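# Push protruding drives into the tower server and latch

## Task

Seat every drive that juts out of its bay in the tower server. A drive counts as seated when it is fully inserted, its front is flush with the fronts of the two outermost drives, and its lever is closed and latched. You may push a drive in as far as it will go before closing its lever. The server is loose on the table, and tilting it more than slightly fails the task.

## Robot and tools

Robot: two six-joint xArm-type arms, left_arm and right_arm, each with a parallel gripper. Each base sits on a tilted plate, and one metal frame behind the arms carries both plates. For the clearance check, a plate and its half of the frame belong to the arm on it. Calibrated base poses in the scene frame: left_arm (+0.006, +0.245, +0.220) m, quat_wxyz (+0.992, -0.107, +0.065, +0.030); right_arm (+0.021, -0.210, +0.220) m, quat_wxyz (+0.992, +0.104, +0.069, +0.007).

Scene frame: origin at table-top height, halfway between the arms' nominal bases; +x points out over the table, +z up, and left_arm is on the +y side (not necessarily the left of any image). Gripper positions, orientations and velocities in results use this frame. Reported hand poses may be off by a few centimetres, more at long reach. end_effector_position is the point between the pads when closed, about 2 cm short of the fingertips; fingers point along the gripper's +z and open along its y. Closing pushes the fingertips about 10 mm further along +z, mostly while the pads are more than 40 mm apart.

A row is always 14 numbers, one flat list covering both arms even if only one moves: left_arm waist, shoulder, elbow, forearm roll, wrist pitch, wrist roll, opening, then the same seven for right_arm. Joint values are absolute target angles in radians (the same numbers Joint positions shows), not offsets. Ranges: waist -6.283 to 6.283, shoulder -2.059 to 2.094, elbow -3.927 to 0.192, forearm roll -6.283 to 6.283, wrist pitch -1.693 to 3.142, wrist roll -6.283 to 6.283. A target more than 0.010 rad beyond a limit, and further out than the current angle, gets the call rejected; real limits can differ by 0.010 rad, and a joint driven to its real end reports "joint sent to its limit". Opening is an absolute command from -1 (closed) to +1 (fully open, pad gap 0.084 m). Sending 0 is a real command, so repeat the present value to leave a gripper alone.

execute_actions(actions, cameras): actions is a list of actions; each action is up to 15 rows, one per 1/30 s step, and the last row is held for any remaining steps of its 15. An empty list just reports state and images. Per step a joint target stays within 0.692 rad of the measured angle, and if a row would move a gripper more than 70 mm, that arm's targets are scaled back. Drives top out at 3.14 rad/s. Long motions need several actions; finish an incomplete one in the next call. To keep a joint still, resend its "Joint targets" value.

move(target, speed, blend, opening_speed, blocking, cameras): target is one 14-number row or a list of up to 15 rows of absolute joint angles; all joints travel in step along joint paths (the gripper curves), no obstacle avoidance. speed in rad/s, 0.01 to 3.14, default 0.5, for the joint with farthest to go; one value or one per target. blend in rad rounds corners of a list. opening_speed (0.2 or more, per second on the -1..1 scale) ramps the fingers. blocking=false returns after about 0.5 s while the move continues; a new move replaces it. The result adds a "move:" line: done, off_target, moving, held, fault, possibly limits=held. done/off_target say nothing about contact. Faster moves and targets set deeper past a contact push harder.

wait(seconds 0 to 10): let time pass holding commands. stop: brake a running move. zoom_image(camera, region [x0,y0,x1,y1] pixels, at most 504x504) on the latest image of cam_head_left, cam_head_right, cam_high, cam_low, cam_left_wrist or cam_right_wrist (each 896x504). clear_fault(arm): clears a reported torque fault. read_manual: licence texts only. finished_scene(scene): ends the current scene irreversibly; the goal must hold without the robot.

Result lines: Joint positions and Joint velocities give six joint values per arm (rad, rad/s) plus pad gap (m). "within noise" means the arm is still. Joint targets shows what the drives aim at now. Tool commands shows current gripper commands; grip_measured is the measured opening on the command scale, and holding needs a command clearly below it. Joint torques include gravity, carry offsets and noise; positive means toward larger angle. "joint command not followed" means the clearance check altered steps. MOTOR HOT appears at 65 °C; at 80 °C an over-temperature brake stops that arm for 30 s or more. Load limits for contact torque (N m): waist 44.8, shoulder 44.8, elbow 27.6, forearm roll 27.6, wrist pitch 14.9, wrist roll 15.5; reaching one, or a motor staying saturated for 1 s, causes a torque fault that stops the arm until clear_fault. Camera calibrations are given per camera; wrist views may lag during motion.

Avoid: tipping or shoving the loose server, knocking anything off the table, slamming or pressing hard, arms colliding or a gripper closing on the other's fingers, long pushes toward unreachable poses (heat), and faults. Push drives in gently, then close levers carefully. Thinking time lets the scene run.

Each tool is called as name([rows], argument=value, ...), one row to a line, values as JSON.

## Session

execute_actions(actions=[])

zoom_image(camera="cam_high", region=[400, 160, 540, 280])

zoom_image(camera="cam_head_right", region=[340, 210, 440, 320])

Scene clock: 0.00 s.
left_arm: end_effector_position=(+0.5364, +0.4495, +0.1624) grip_measured=+1.00 end_effector_quat_wxyz=(-0.043, +0.022, +0.994, -0.096) | right_arm: end_effector_position=(+0.6617, -0.3457, +0.1719) grip_measured=+1.00 end_effector_quat_wxyz=(-0.111, +0.932, +0.243, +0.243)
Joint positions: left_arm=[0.3 1.186 -2.488 3.157 -1.261 0.403 0.084] | right_arm=[-0.393 0.942 -2.04 -2.607 -0.701 1.84 0.084]
Joint velocities: within noise
Joint torques (N m): no reading
Motor temperatures (°C): left_arm=[36 27 41 30 40 43] | right_arm=[42 47 35 31 35 32]
Joint targets: left_arm=[0.300 1.186 -2.488 3.157 -1.261 0.403] | right_arm=[-0.393 0.942 -2.040 -2.607 -0.701 1.840]
Tool commands: left_gripper/opening=+1.0 right_gripper/opening=+1.0
camera_calibration:
cam_left_wrist: T_world_to_cam=[[0.0274762, 0.977196, -0.210554, -0.38757], [0.995739, -0.0453043, -0.0803217, -0.436337], [-0.0880291, -0.20745, -0.974277, 0.43145], [0, 0, 0, 1]] pos_world=[0.483107, 0.448468, 0.3037]
cam_right_wrist: T_world_to_cam=[[0.508045, -0.853679, -0.114553, -0.567994], [-0.78073, -0.40024, -0.479863, 0.522414], [0.3638, 0.333227, -0.869833, 0.159367], [0, 0, 0, 1]] pos_world=[0.638453, -0.328898, 0.324244]

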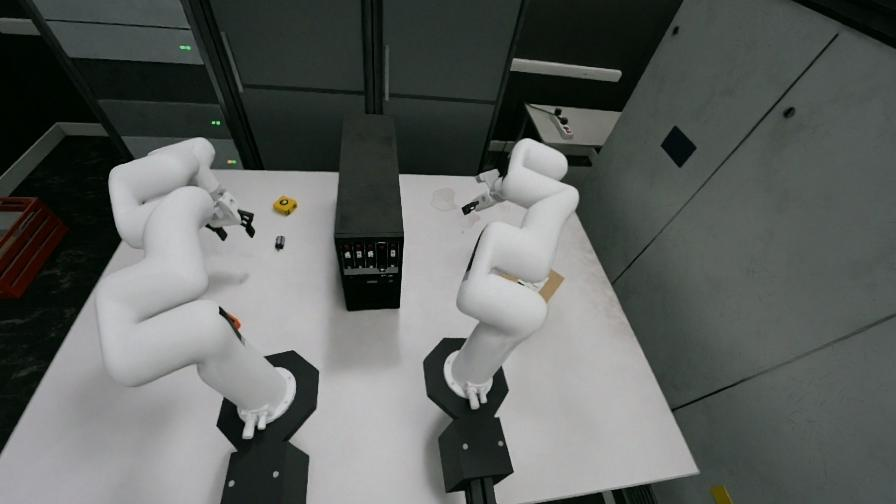

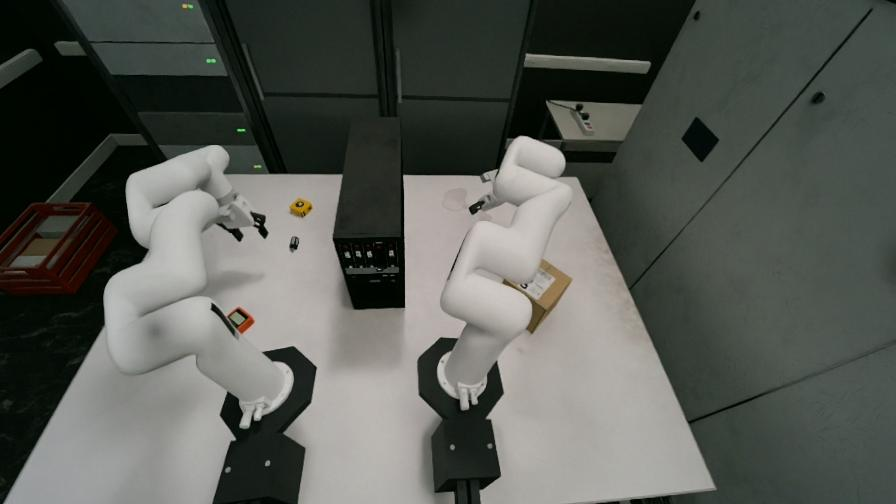

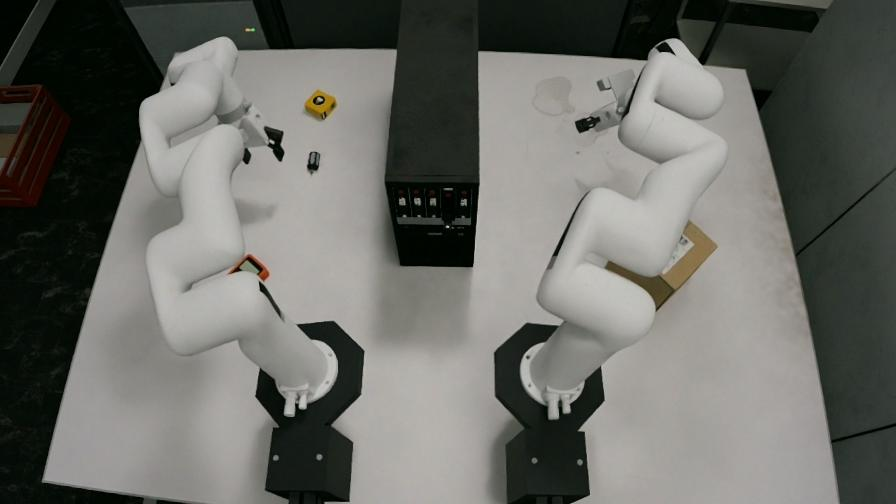

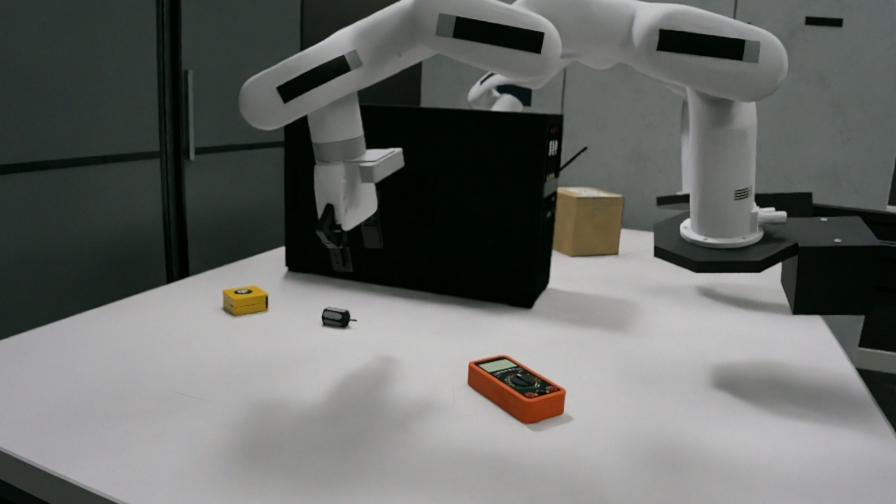

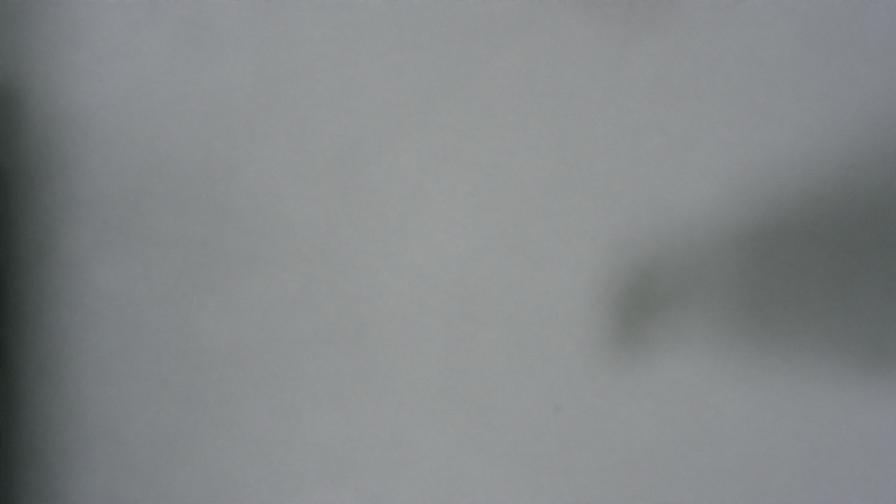

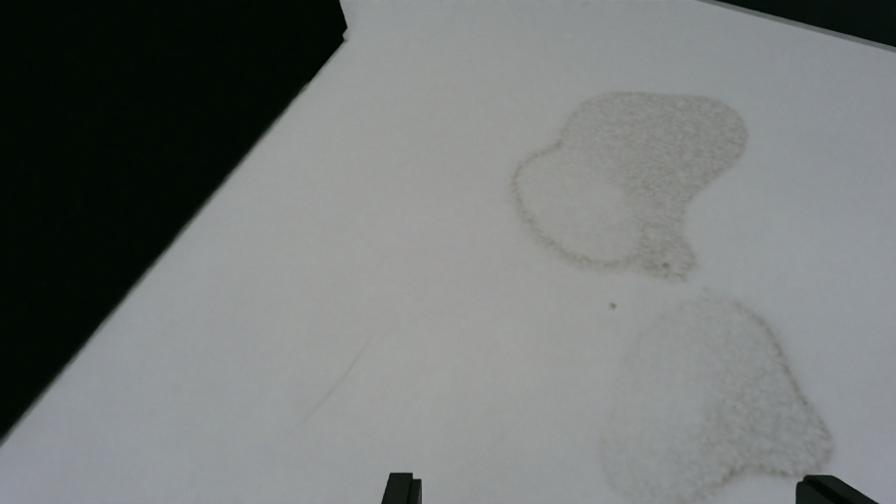

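Scaled by 3.600 from the camera's 896x504 image, which has a finer 1280x720 frame.

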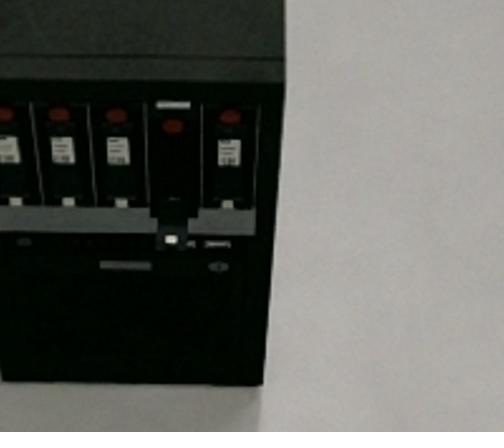

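Scaled by 4.582 from the camera's 896x504 image, which has a finer 1280x720 frame.

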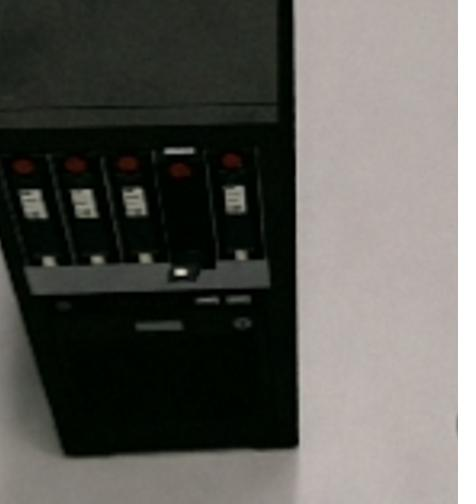

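move([
  [0.3,1.186,-2.488,3.157,-1.261,0.403,1,-0.7,0.5,-1.6,-2.9,-0.8,1.4,-1],
  [0.3,1.186,-2.488,3.157,-1.261,0.403,1,-0.5,0,-0.5,-3.8,-0.85,0.5,-1],
], speed=1.0)

move(target=[0.3,1.186,-2.488,3.157,-1.261,0.403,1,2.0,-0.007,-0.205,-4.34,-0.85,0.0,-1], speed=0.8)

Scene clock: 16.43 s.
left_arm: end_effector_position=(+0.5364, +0.4498, +0.1625) grip_measured=+1.00 end_effector_quat_wxyz=(-0.043, +0.022, +0.994, -0.096) | right_arm: end_effector_position=(+0.1153, -0.4349, +0.2637) grip_measured=-1.00 end_effector_quat_wxyz=(-0.250, +0.185, +0.943, -0.119)
Joint positions: left_arm=[0.3 1.186 -2.488 3.157 -1.261 0.403 0.084] | right_arm=[-0.5 0 -0.5 -3.8 -0.85 0.5 0]
Joint velocities: within noise
Joint torques (N m): left_arm=[-1.71 -36.74 -7.6 2.94 -0.22 -0.51] | right_arm=[4.72 -16.29 -4.48 -1.67 -5.57 -1.11]
Motor temperatures (°C): left_arm=[36 29 42 30 40 42] | right_arm=[42 48 37 31 36 32]
Joint targets: left_arm=[0.300 1.186 -2.488 3.157 -1.261 0.403] | right_arm=[-0.500 0.000 -0.500 -3.800 -0.850 0.500]
move: done
camera_calibration:
cam_left_wrist: T_world_to_cam=[[0.0267154, 0.977302, -0.21016, -0.387545], [0.995813, -0.0444035, -0.0799015, -0.436885], [-0.0874198, -0.207145, -0.974397, 0.431196], [0, 0, 0, 1]] pos_world=[0.483104, 0.448669, 0.303802]
cam_right_wrist: T_world_to_cam=[[0.286703, 0.894868, -0.342072, 0.489918], [0.818284, -0.414429, -0.398322, -0.10788], [-0.49821, -0.165712, -0.851074, 0.345096], [0, 0, 0, 1]] pos_world=[0.119746, -0.425933, 0.418319]

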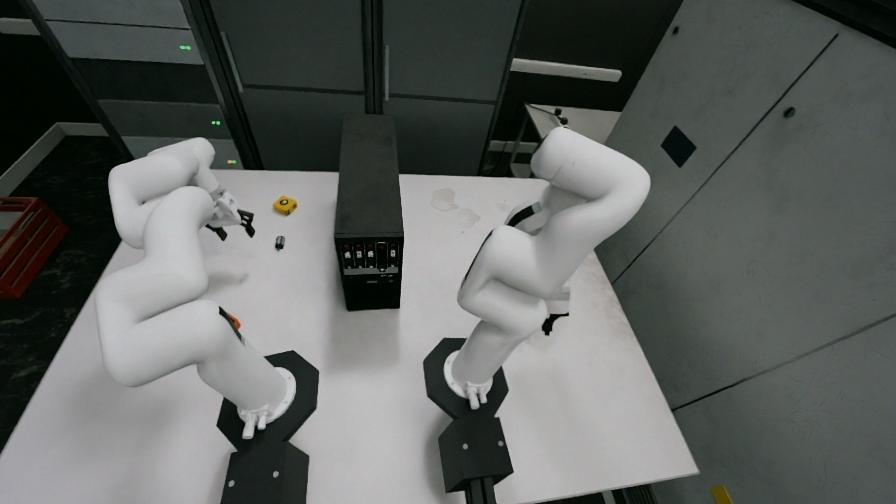

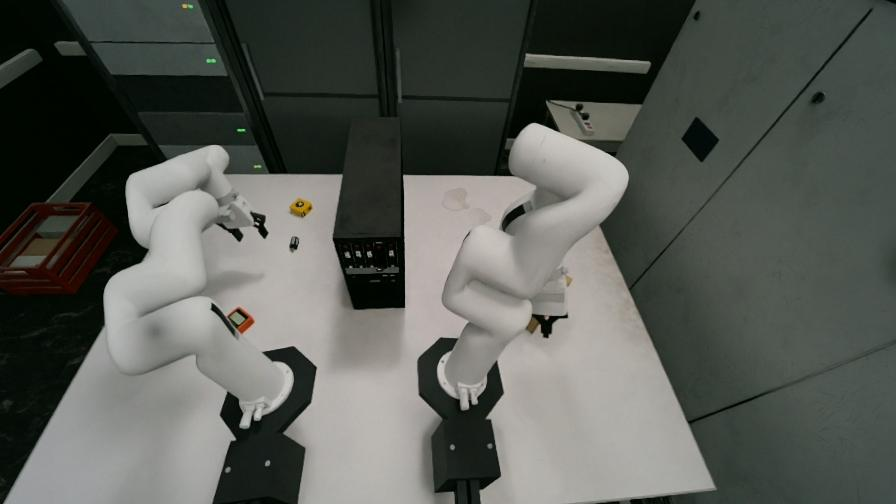

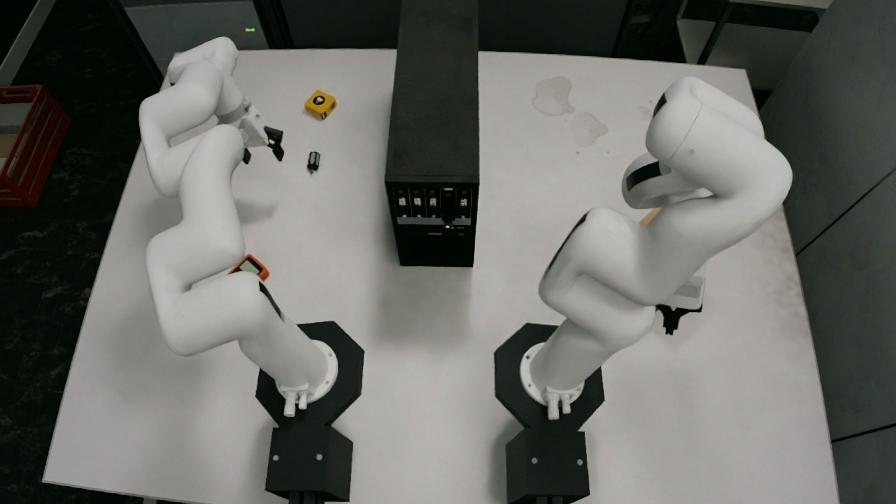

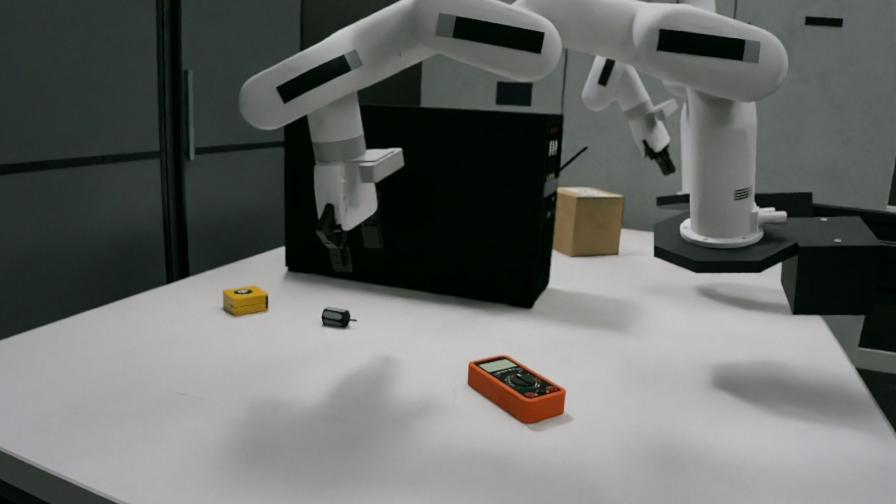

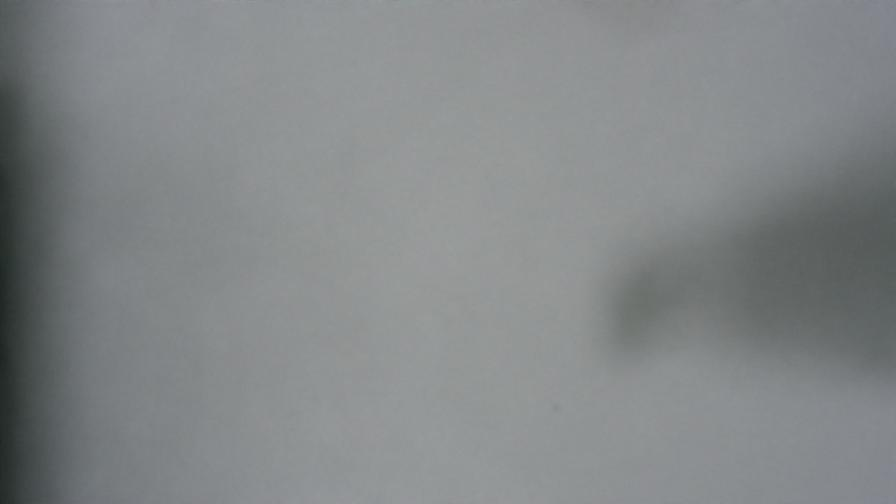

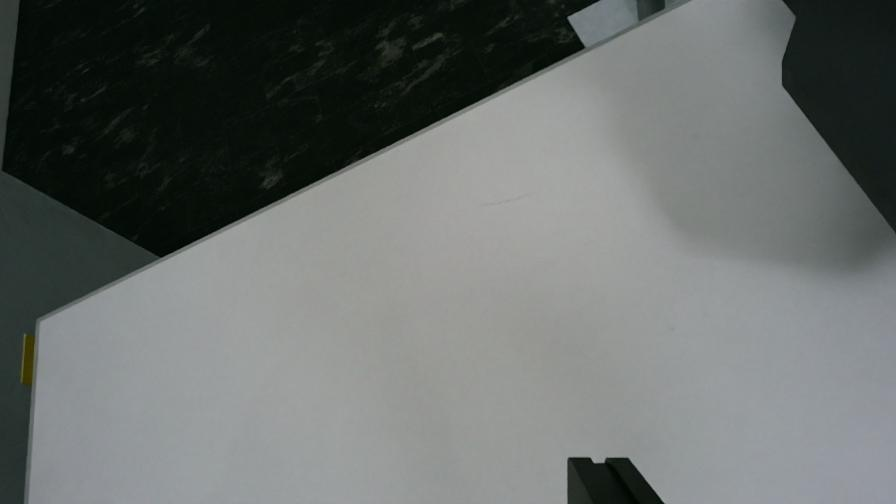

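Scene clock: 20.13 s.
left_arm: end_effector_position=(+0.5364, +0.4498, +0.1625) grip_measured=+1.00 end_effector_quat_wxyz=(-0.043, +0.022, +0.994, -0.096) | right_arm: end_effector_position=(+0.1801, -0.0155, +0.3506) grip_measured=-1.00 end_effector_quat_wxyz=(-0.198, +0.931, -0.053, +0.303)
Joint positions: left_arm=[0.3 1.186 -2.488 3.157 -1.261 0.403 0.084] | right_arm=[2 -0.007 -0.205 -4.34 -0.85 0 0]
Joint velocities: within noise
Joint torques (N m): left_arm=[-2.97 -35.78 -9.34 3.03 -0.69 -0.57] | right_arm=[3.29 -10.61 -9.59 -2.44 -4.42 -1.26]
Motor temperatures (°C): left_arm=[36 29 42 30 40 42] | right_arm=[42 48 37 31 36 32]
Joint targets: left_arm=[0.300 1.186 -2.488 3.157 -1.261 0.403] | right_arm=[2.000 -0.007 -0.205 -4.340 -0.850 0.000]
move: done
camera_calibration:
cam_left_wrist: T_world_to_cam=[[0.0267154, 0.977302, -0.21016, -0.387545], [0.995813, -0.0444035, -0.0799015, -0.436885], [-0.0874198, -0.207145, -0.974397, 0.431196], [0, 0, 0, 1]] pos_world=[0.483104, 0.448669, 0.303802]
cam_right_wrist: T_world_to_cam=[[0.0254511, -0.905508, -0.423565, 0.173431], [-0.828024, 0.218303, -0.516449, 0.395311], [0.560115, 0.363866, -0.744226, 0.30105], [0, 0, 0, 1]] pos_world=[0.154291, -0.0387967, 0.501667]

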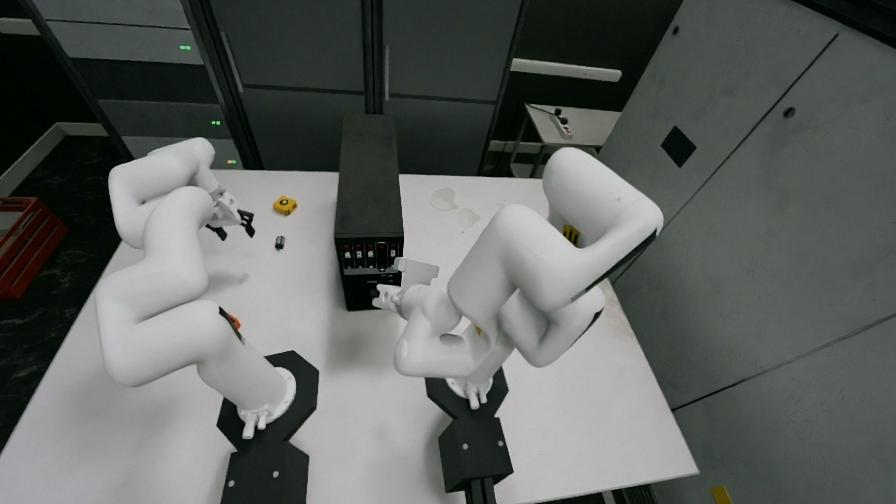

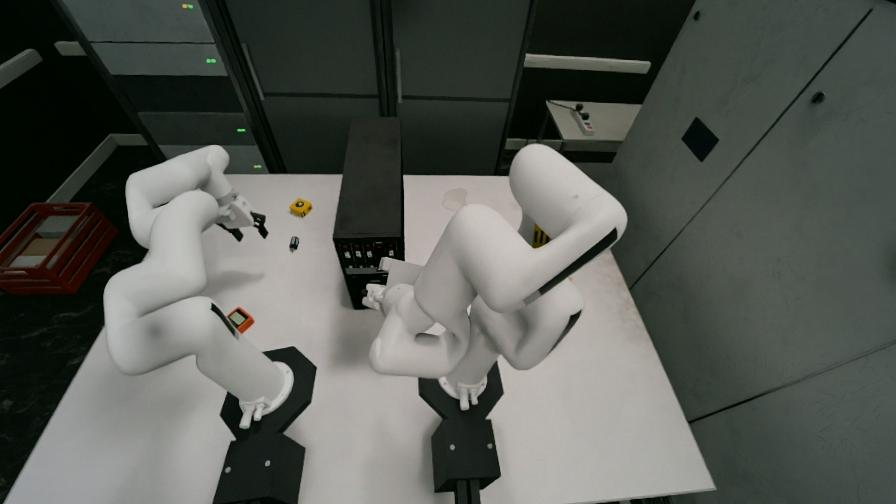

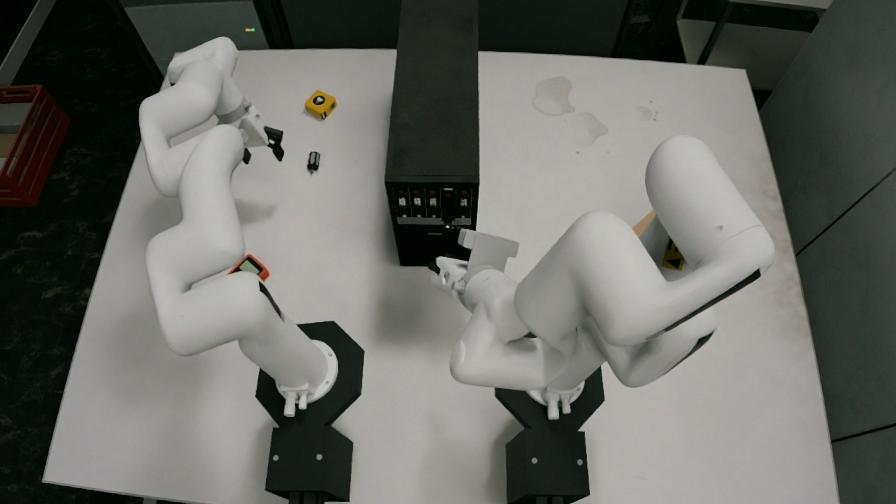

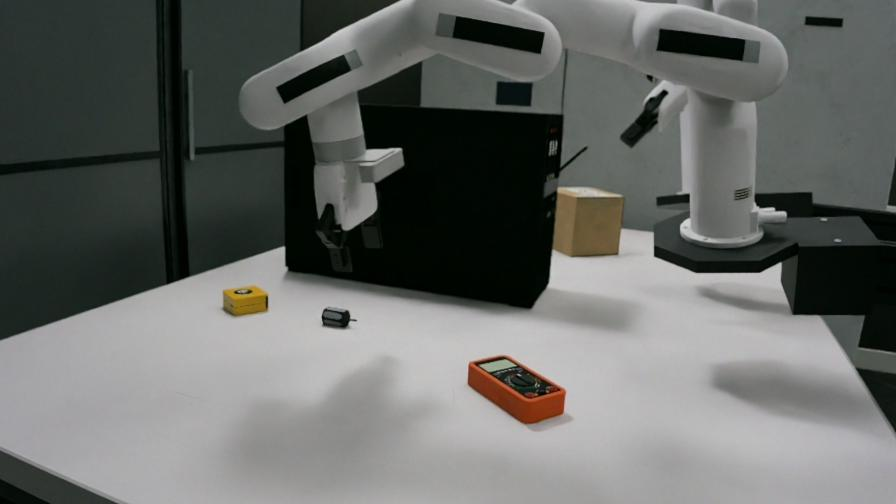

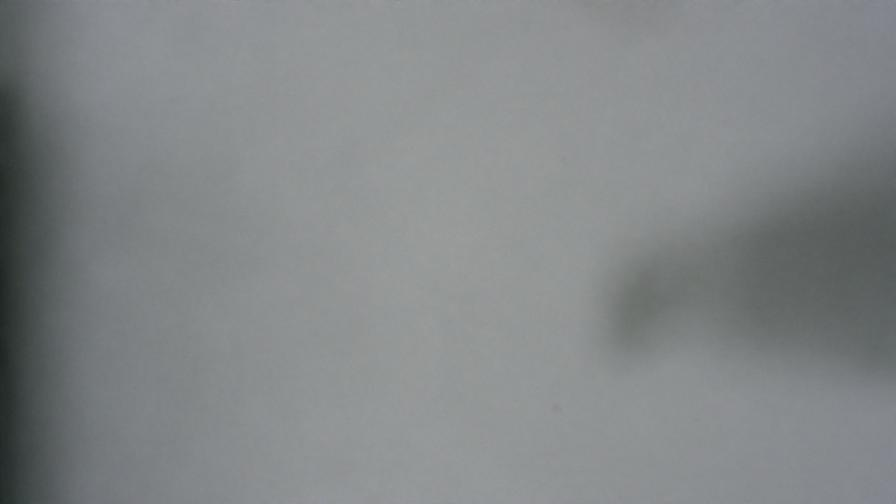

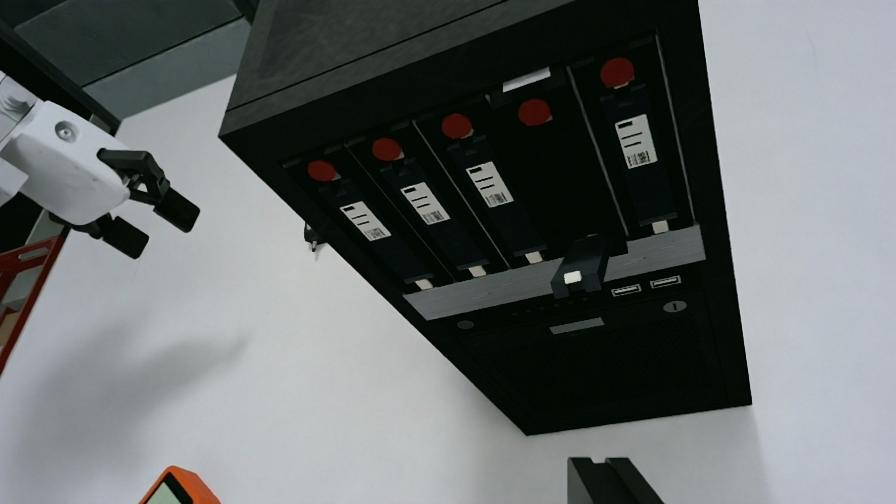

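zoom_image(camera="cam_right_wrist", region=[400, 30, 720, 330])

zoom_image(camera="cam_low", region=[510, 100, 630, 220])

Scaled by 1.575 from the camera's 896x504 image, which has a finer 1280x720 frame.

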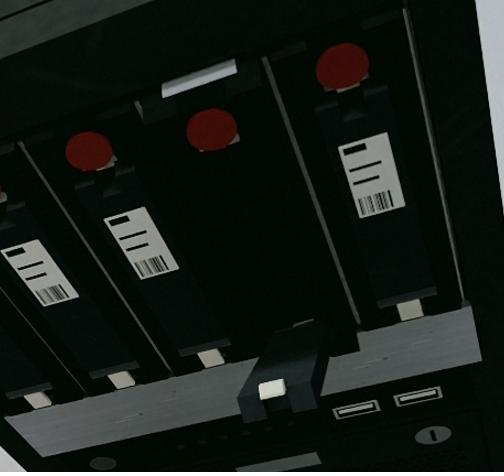

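Scaled by 4.200 from the camera's 896x504 image, which has a finer 1280x720 frame.

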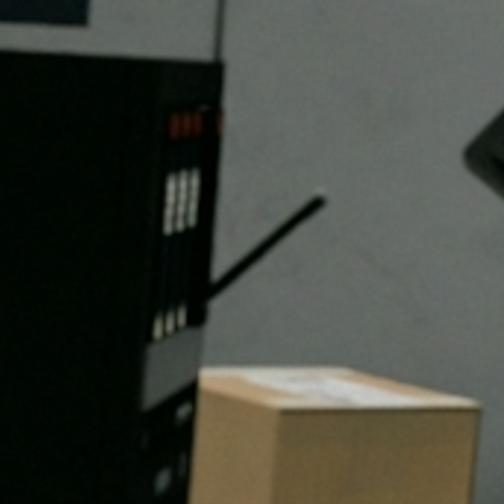

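move(target=[0.3,1.186,-2.488,3.157,-1.261,0.403,1,1.651,0.072,-0.228,-4.572,-0.86,0.0,-1], speed=0.4)

zoom_image(camera="cam_low", region=[510, 100, 630, 220])

zoom_image(camera="cam_high", region=[400, 160, 540, 280])

Scene clock: 30.17 s.
left_arm: end_effector_position=(+0.5364, +0.4498, +0.1625) grip_measured=+1.00 end_effector_quat_wxyz=(-0.043, +0.022, +0.994, -0.096) | right_arm: end_effector_position=(+0.2562, -0.0254, +0.3393) grip_measured=-1.00 end_effector_quat_wxyz=(-0.151, +0.925, -0.099, +0.335)
Joint positions: left_arm=[0.3 1.186 -2.488 3.157 -1.261 0.403 0.084] | right_arm=[1.651 0.072 -0.228 -4.572 -0.86 0 0]
Joint velocities: within noise
Joint torques (N m): left_arm=[-4.28 -35.29 -9.26 3.09 -0.87 -0.58] | right_arm=[-1.95 -4.34 -14.65 -2.37 -5.51 -1.11]
Motor temperatures (°C): left_arm=[36 29 43 30 40 42] | right_arm=[42 48 37 31 36 32]
Joint targets: left_arm=[0.300 1.186 -2.488 3.157 -1.261 0.403] | right_arm=[1.651 0.072 -0.228 -4.572 -0.860 0.000]
move: done
camera_calibration:
cam_left_wrist: T_world_to_cam=[[0.0267154, 0.977302, -0.21016, -0.387545], [0.995813, -0.0444035, -0.0799015, -0.436885], [-0.0874198, -0.207145, -0.974397, 0.431196], [0, 0, 0, 1]] pos_world=[0.483104, 0.448669, 0.303802]
cam_right_wrist: T_world_to_cam=[[-0.0746389, -0.926109, -0.3698, 0.164652], [-0.774694, 0.287354, -0.563274, 0.458647], [0.627916, 0.244439, -0.738898, 0.231302], [0, 0, 0, 1]] pos_world=[0.222362, -0.0358472, 0.490141]

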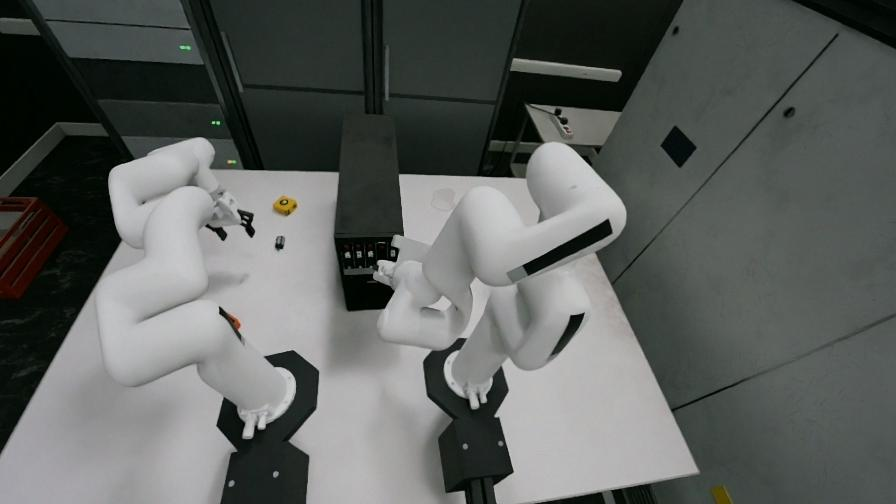

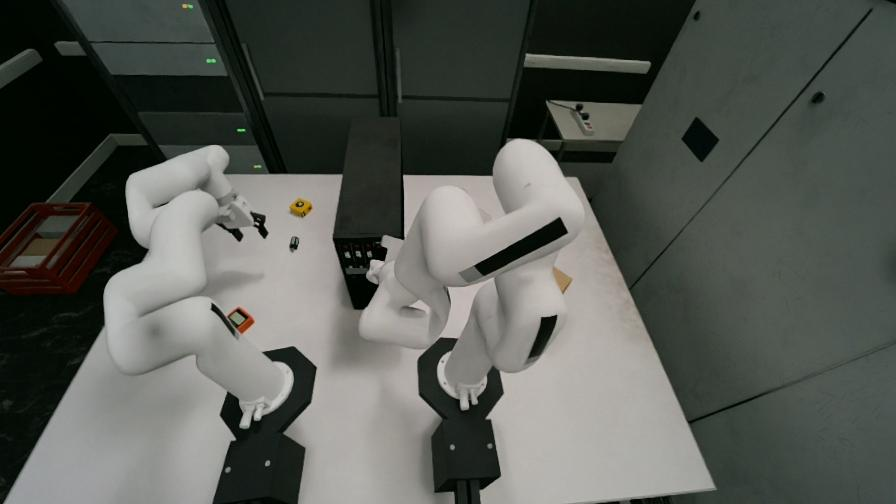

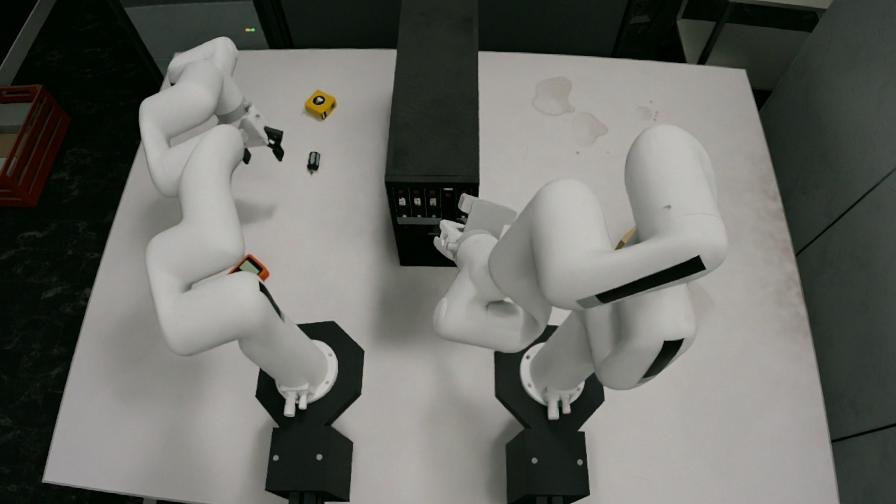

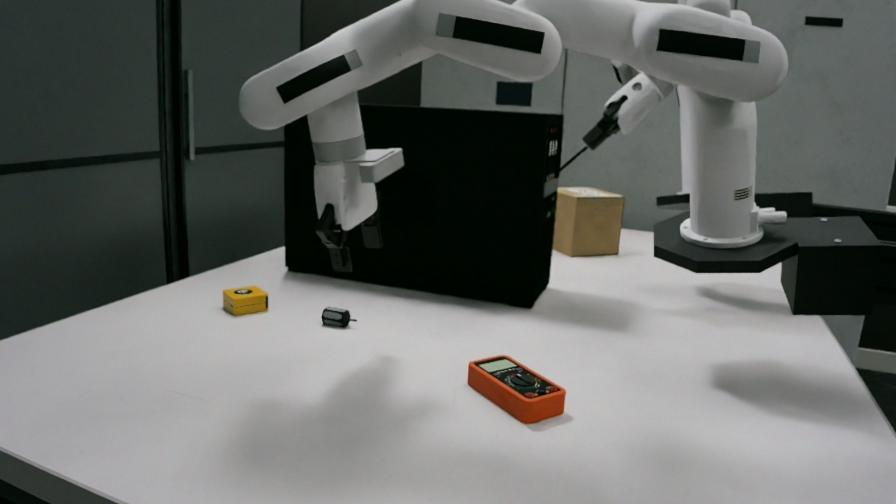

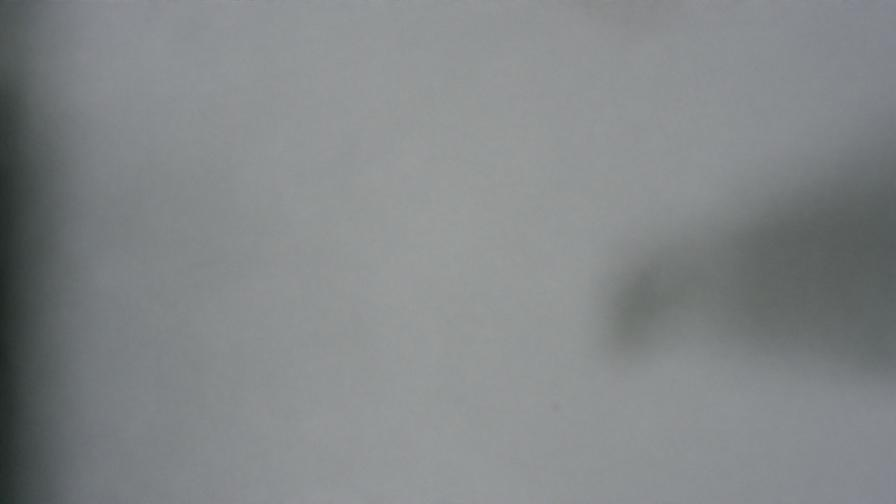

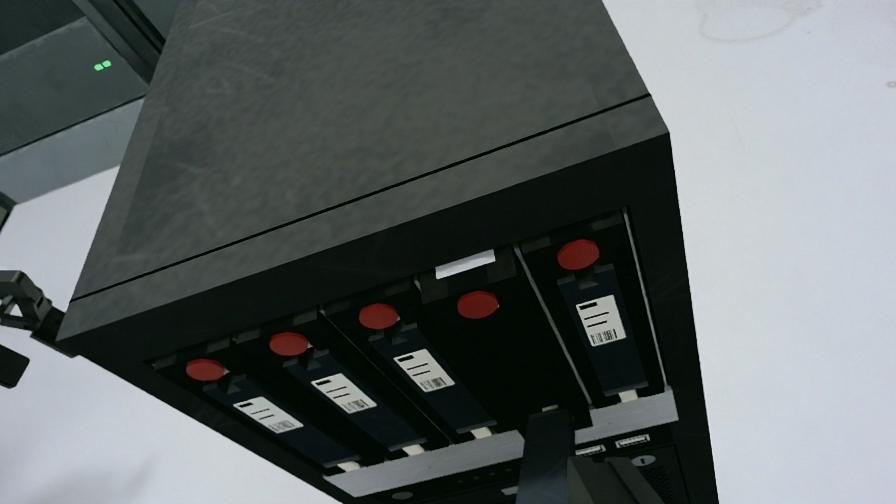

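Scaled by 4.200 from the camera's 896x504 image, which has a finer 1280x720 frame.

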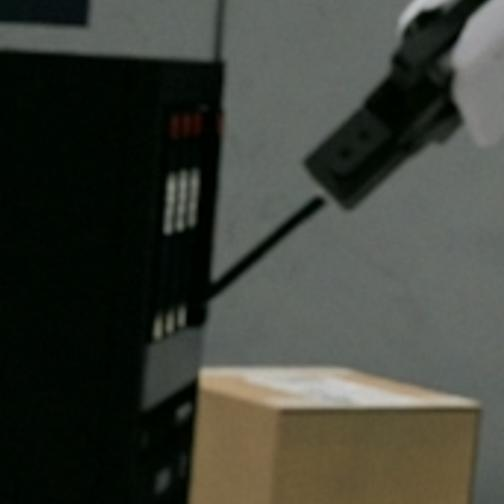

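Scaled by 3.600 from the camera's 896x504 image, which has a finer 1280x720 frame.

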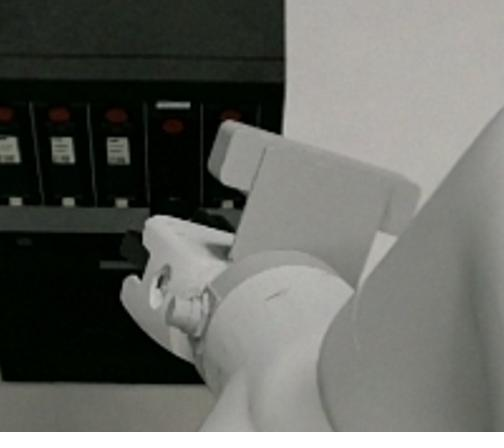

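move(target=[0.3,1.186,-2.488,3.157,-1.261,0.403,1,1.655,0.051,-0.242,-4.568,-0.86,0.0,-1], speed=0.2, cameras=["cam_low","cam_right_wrist"])

zoom_image(camera="cam_low", region=[510, 100, 630, 220])

Scene clock: 33.33 s.
left_arm: end_effector_position=(+0.5364, +0.4498, +0.1625) grip_measured=+1.00 end_effector_quat_wxyz=(-0.043, +0.022, +0.994, -0.096) | right_arm: end_effector_position=(+0.2554, -0.0176, +0.3468) grip_measured=-1.00 end_effector_quat_wxyz=(-0.166, +0.923, -0.107, +0.331)
Joint positions: left_arm=[0.3 1.186 -2.488 3.157 -1.261 0.403 0.084] | right_arm=[1.655 0.051 -0.242 -4.568 -0.86 0 0]
Joint velocities: within noise
Joint torques (N m): left_arm=[-5.43 -34.53 -8.8 2.78 -1.21 -0.67] | right_arm=[4.69 -12.36 -15.51 0.57 -4.95 -0.92]
Motor temperatures (°C): left_arm=[36 29 43 30 40 42] | right_arm=[42 48 37 31 36 32]
Joint targets: left_arm=[0.300 1.186 -2.488 3.157 -1.261 0.403] | right_arm=[1.655 0.051 -0.242 -4.568 -0.860 0.000]
move: done
camera_calibration:
cam_right_wrist: T_world_to_cam=[[-0.0799222, -0.912581, -0.401009, 0.187004], [-0.776005, 0.309464, -0.549589, 0.455917], [0.625643, 0.267261, -0.7329, 0.234381], [0, 0, 0, 1]] pos_world=[0.222101, -0.0330745, 0.497335]
Images, in order (width x height): cam_low 896x504, cam_right_wrist 896x504.

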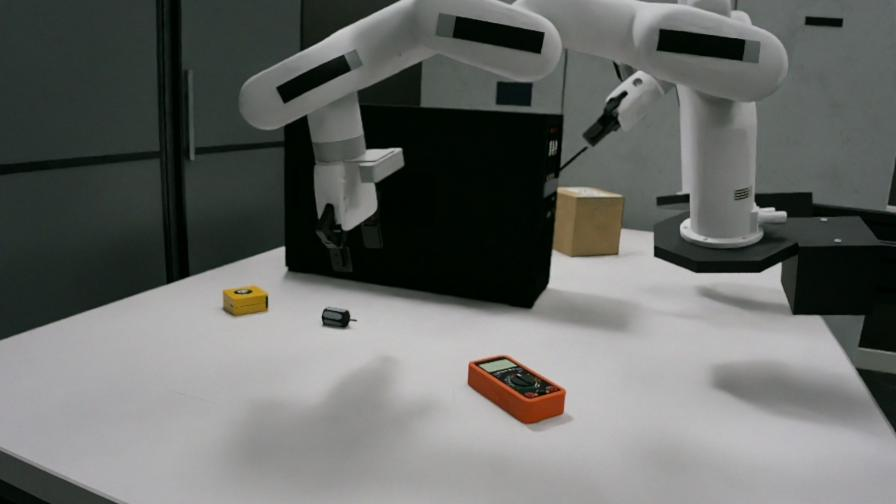

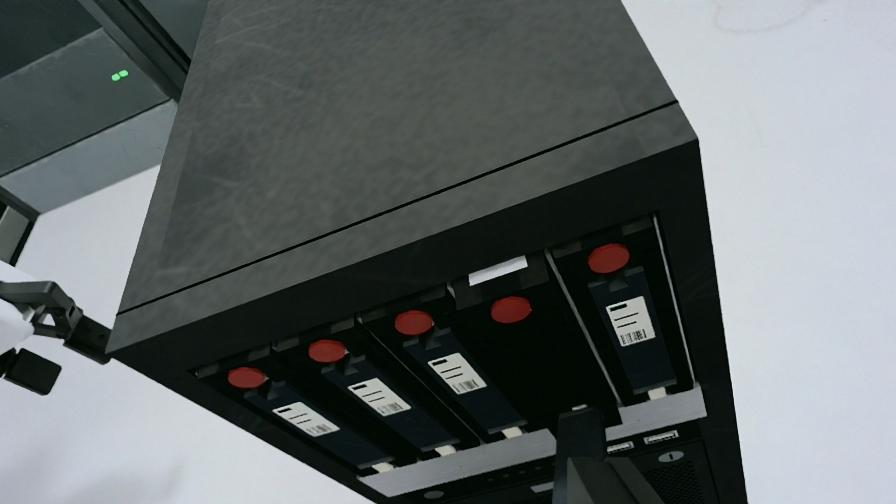

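Scaled by 4.200 from the camera's 896x504 image, which has a finer 1280x720 frame.

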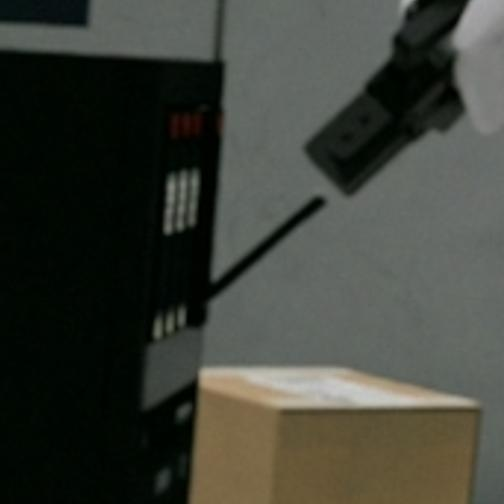

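move(target=[0.3,1.186,-2.488,3.157,-1.261,0.403,1,1.514,0.003,-0.228,-4.709,-0.86,0.0,-1], speed=0.15, cameras=["cam_low","cam_right_wrist"])

zoom_image(camera="cam_low", region=[510, 100, 630, 220])

Scene clock: 36.17 s.
left_arm: end_effector_position=(+0.5364, +0.4498, +0.1625) grip_measured=+1.00 end_effector_quat_wxyz=(-0.043, +0.022, +0.994, -0.096) | right_arm: end_effector_position=(+0.2895, -0.0191, +0.3571) grip_measured=-1.00 end_effector_quat_wxyz=(-0.181, +0.914, -0.116, +0.343)
Joint positions: left_arm=[0.3 1.186 -2.488 3.157 -1.261 0.403 0.084] | right_arm=[1.514 0.003 -0.228 -4.709 -0.86 0 0]
Joint velocities: within noise
Joint torques (N m): left_arm=[-5.99 -33.74 -9.11 2.81 -1.52 -0.65] | right_arm=[-1.82 -12.15 -10.18 -2.49 -4.39 -0.9]
Motor temperatures (°C): left_arm=[36 29 43 30 40 42] | right_arm=[42 48 37 31 36 32]
Joint targets: left_arm=[0.300 1.186 -2.488 3.157 -1.261 0.403] | right_arm=[1.514 0.003 -0.228 -4.709 -0.860 0.000]
move: done
camera_calibration:
cam_right_wrist: T_world_to_cam=[[-0.0812151, -0.897441, -0.433593, 0.204769], [-0.757036, 0.338511, -0.558844, 0.48693], [0.648306, 0.282859, -0.706888, 0.205448], [0, 0, 0, 1]] pos_world=[0.252061, -0.0391757, 0.506133]
Images, in order (width x height): cam_low 896x504, cam_right_wrist 896x504.

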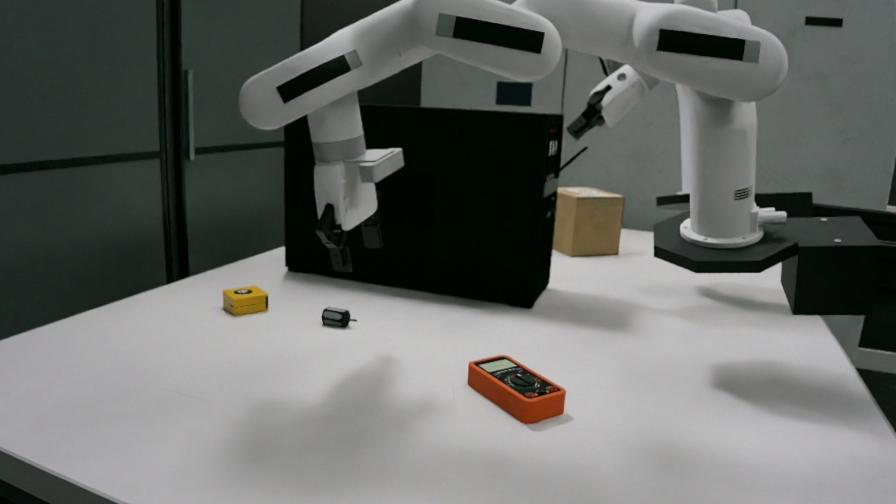

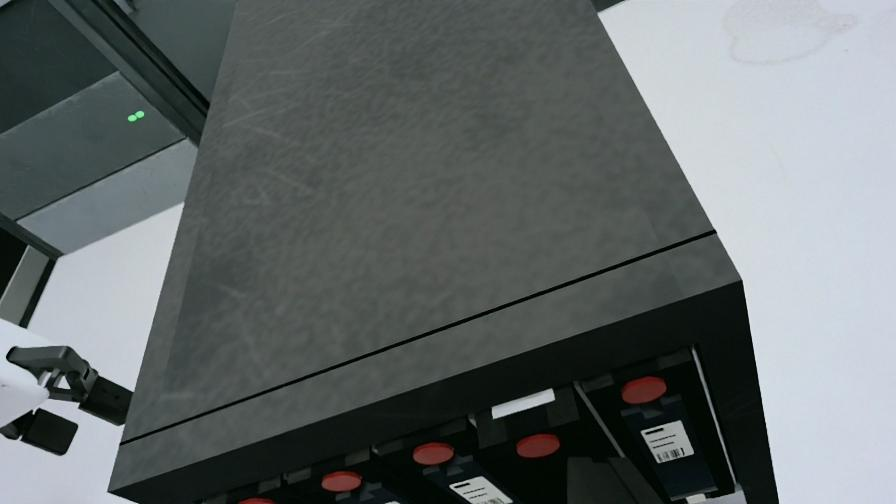

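Scaled by 4.200 from the camera's 896x504 image, which has a finer 1280x720 frame.

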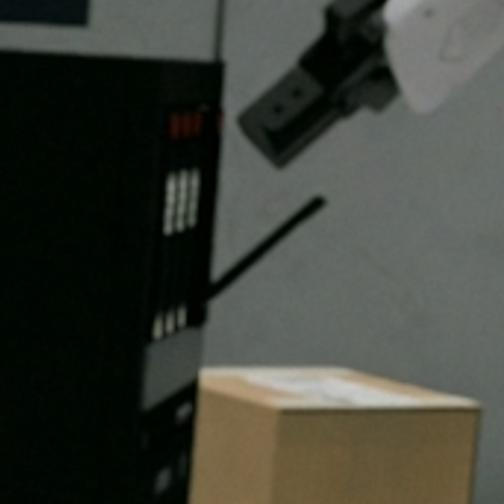

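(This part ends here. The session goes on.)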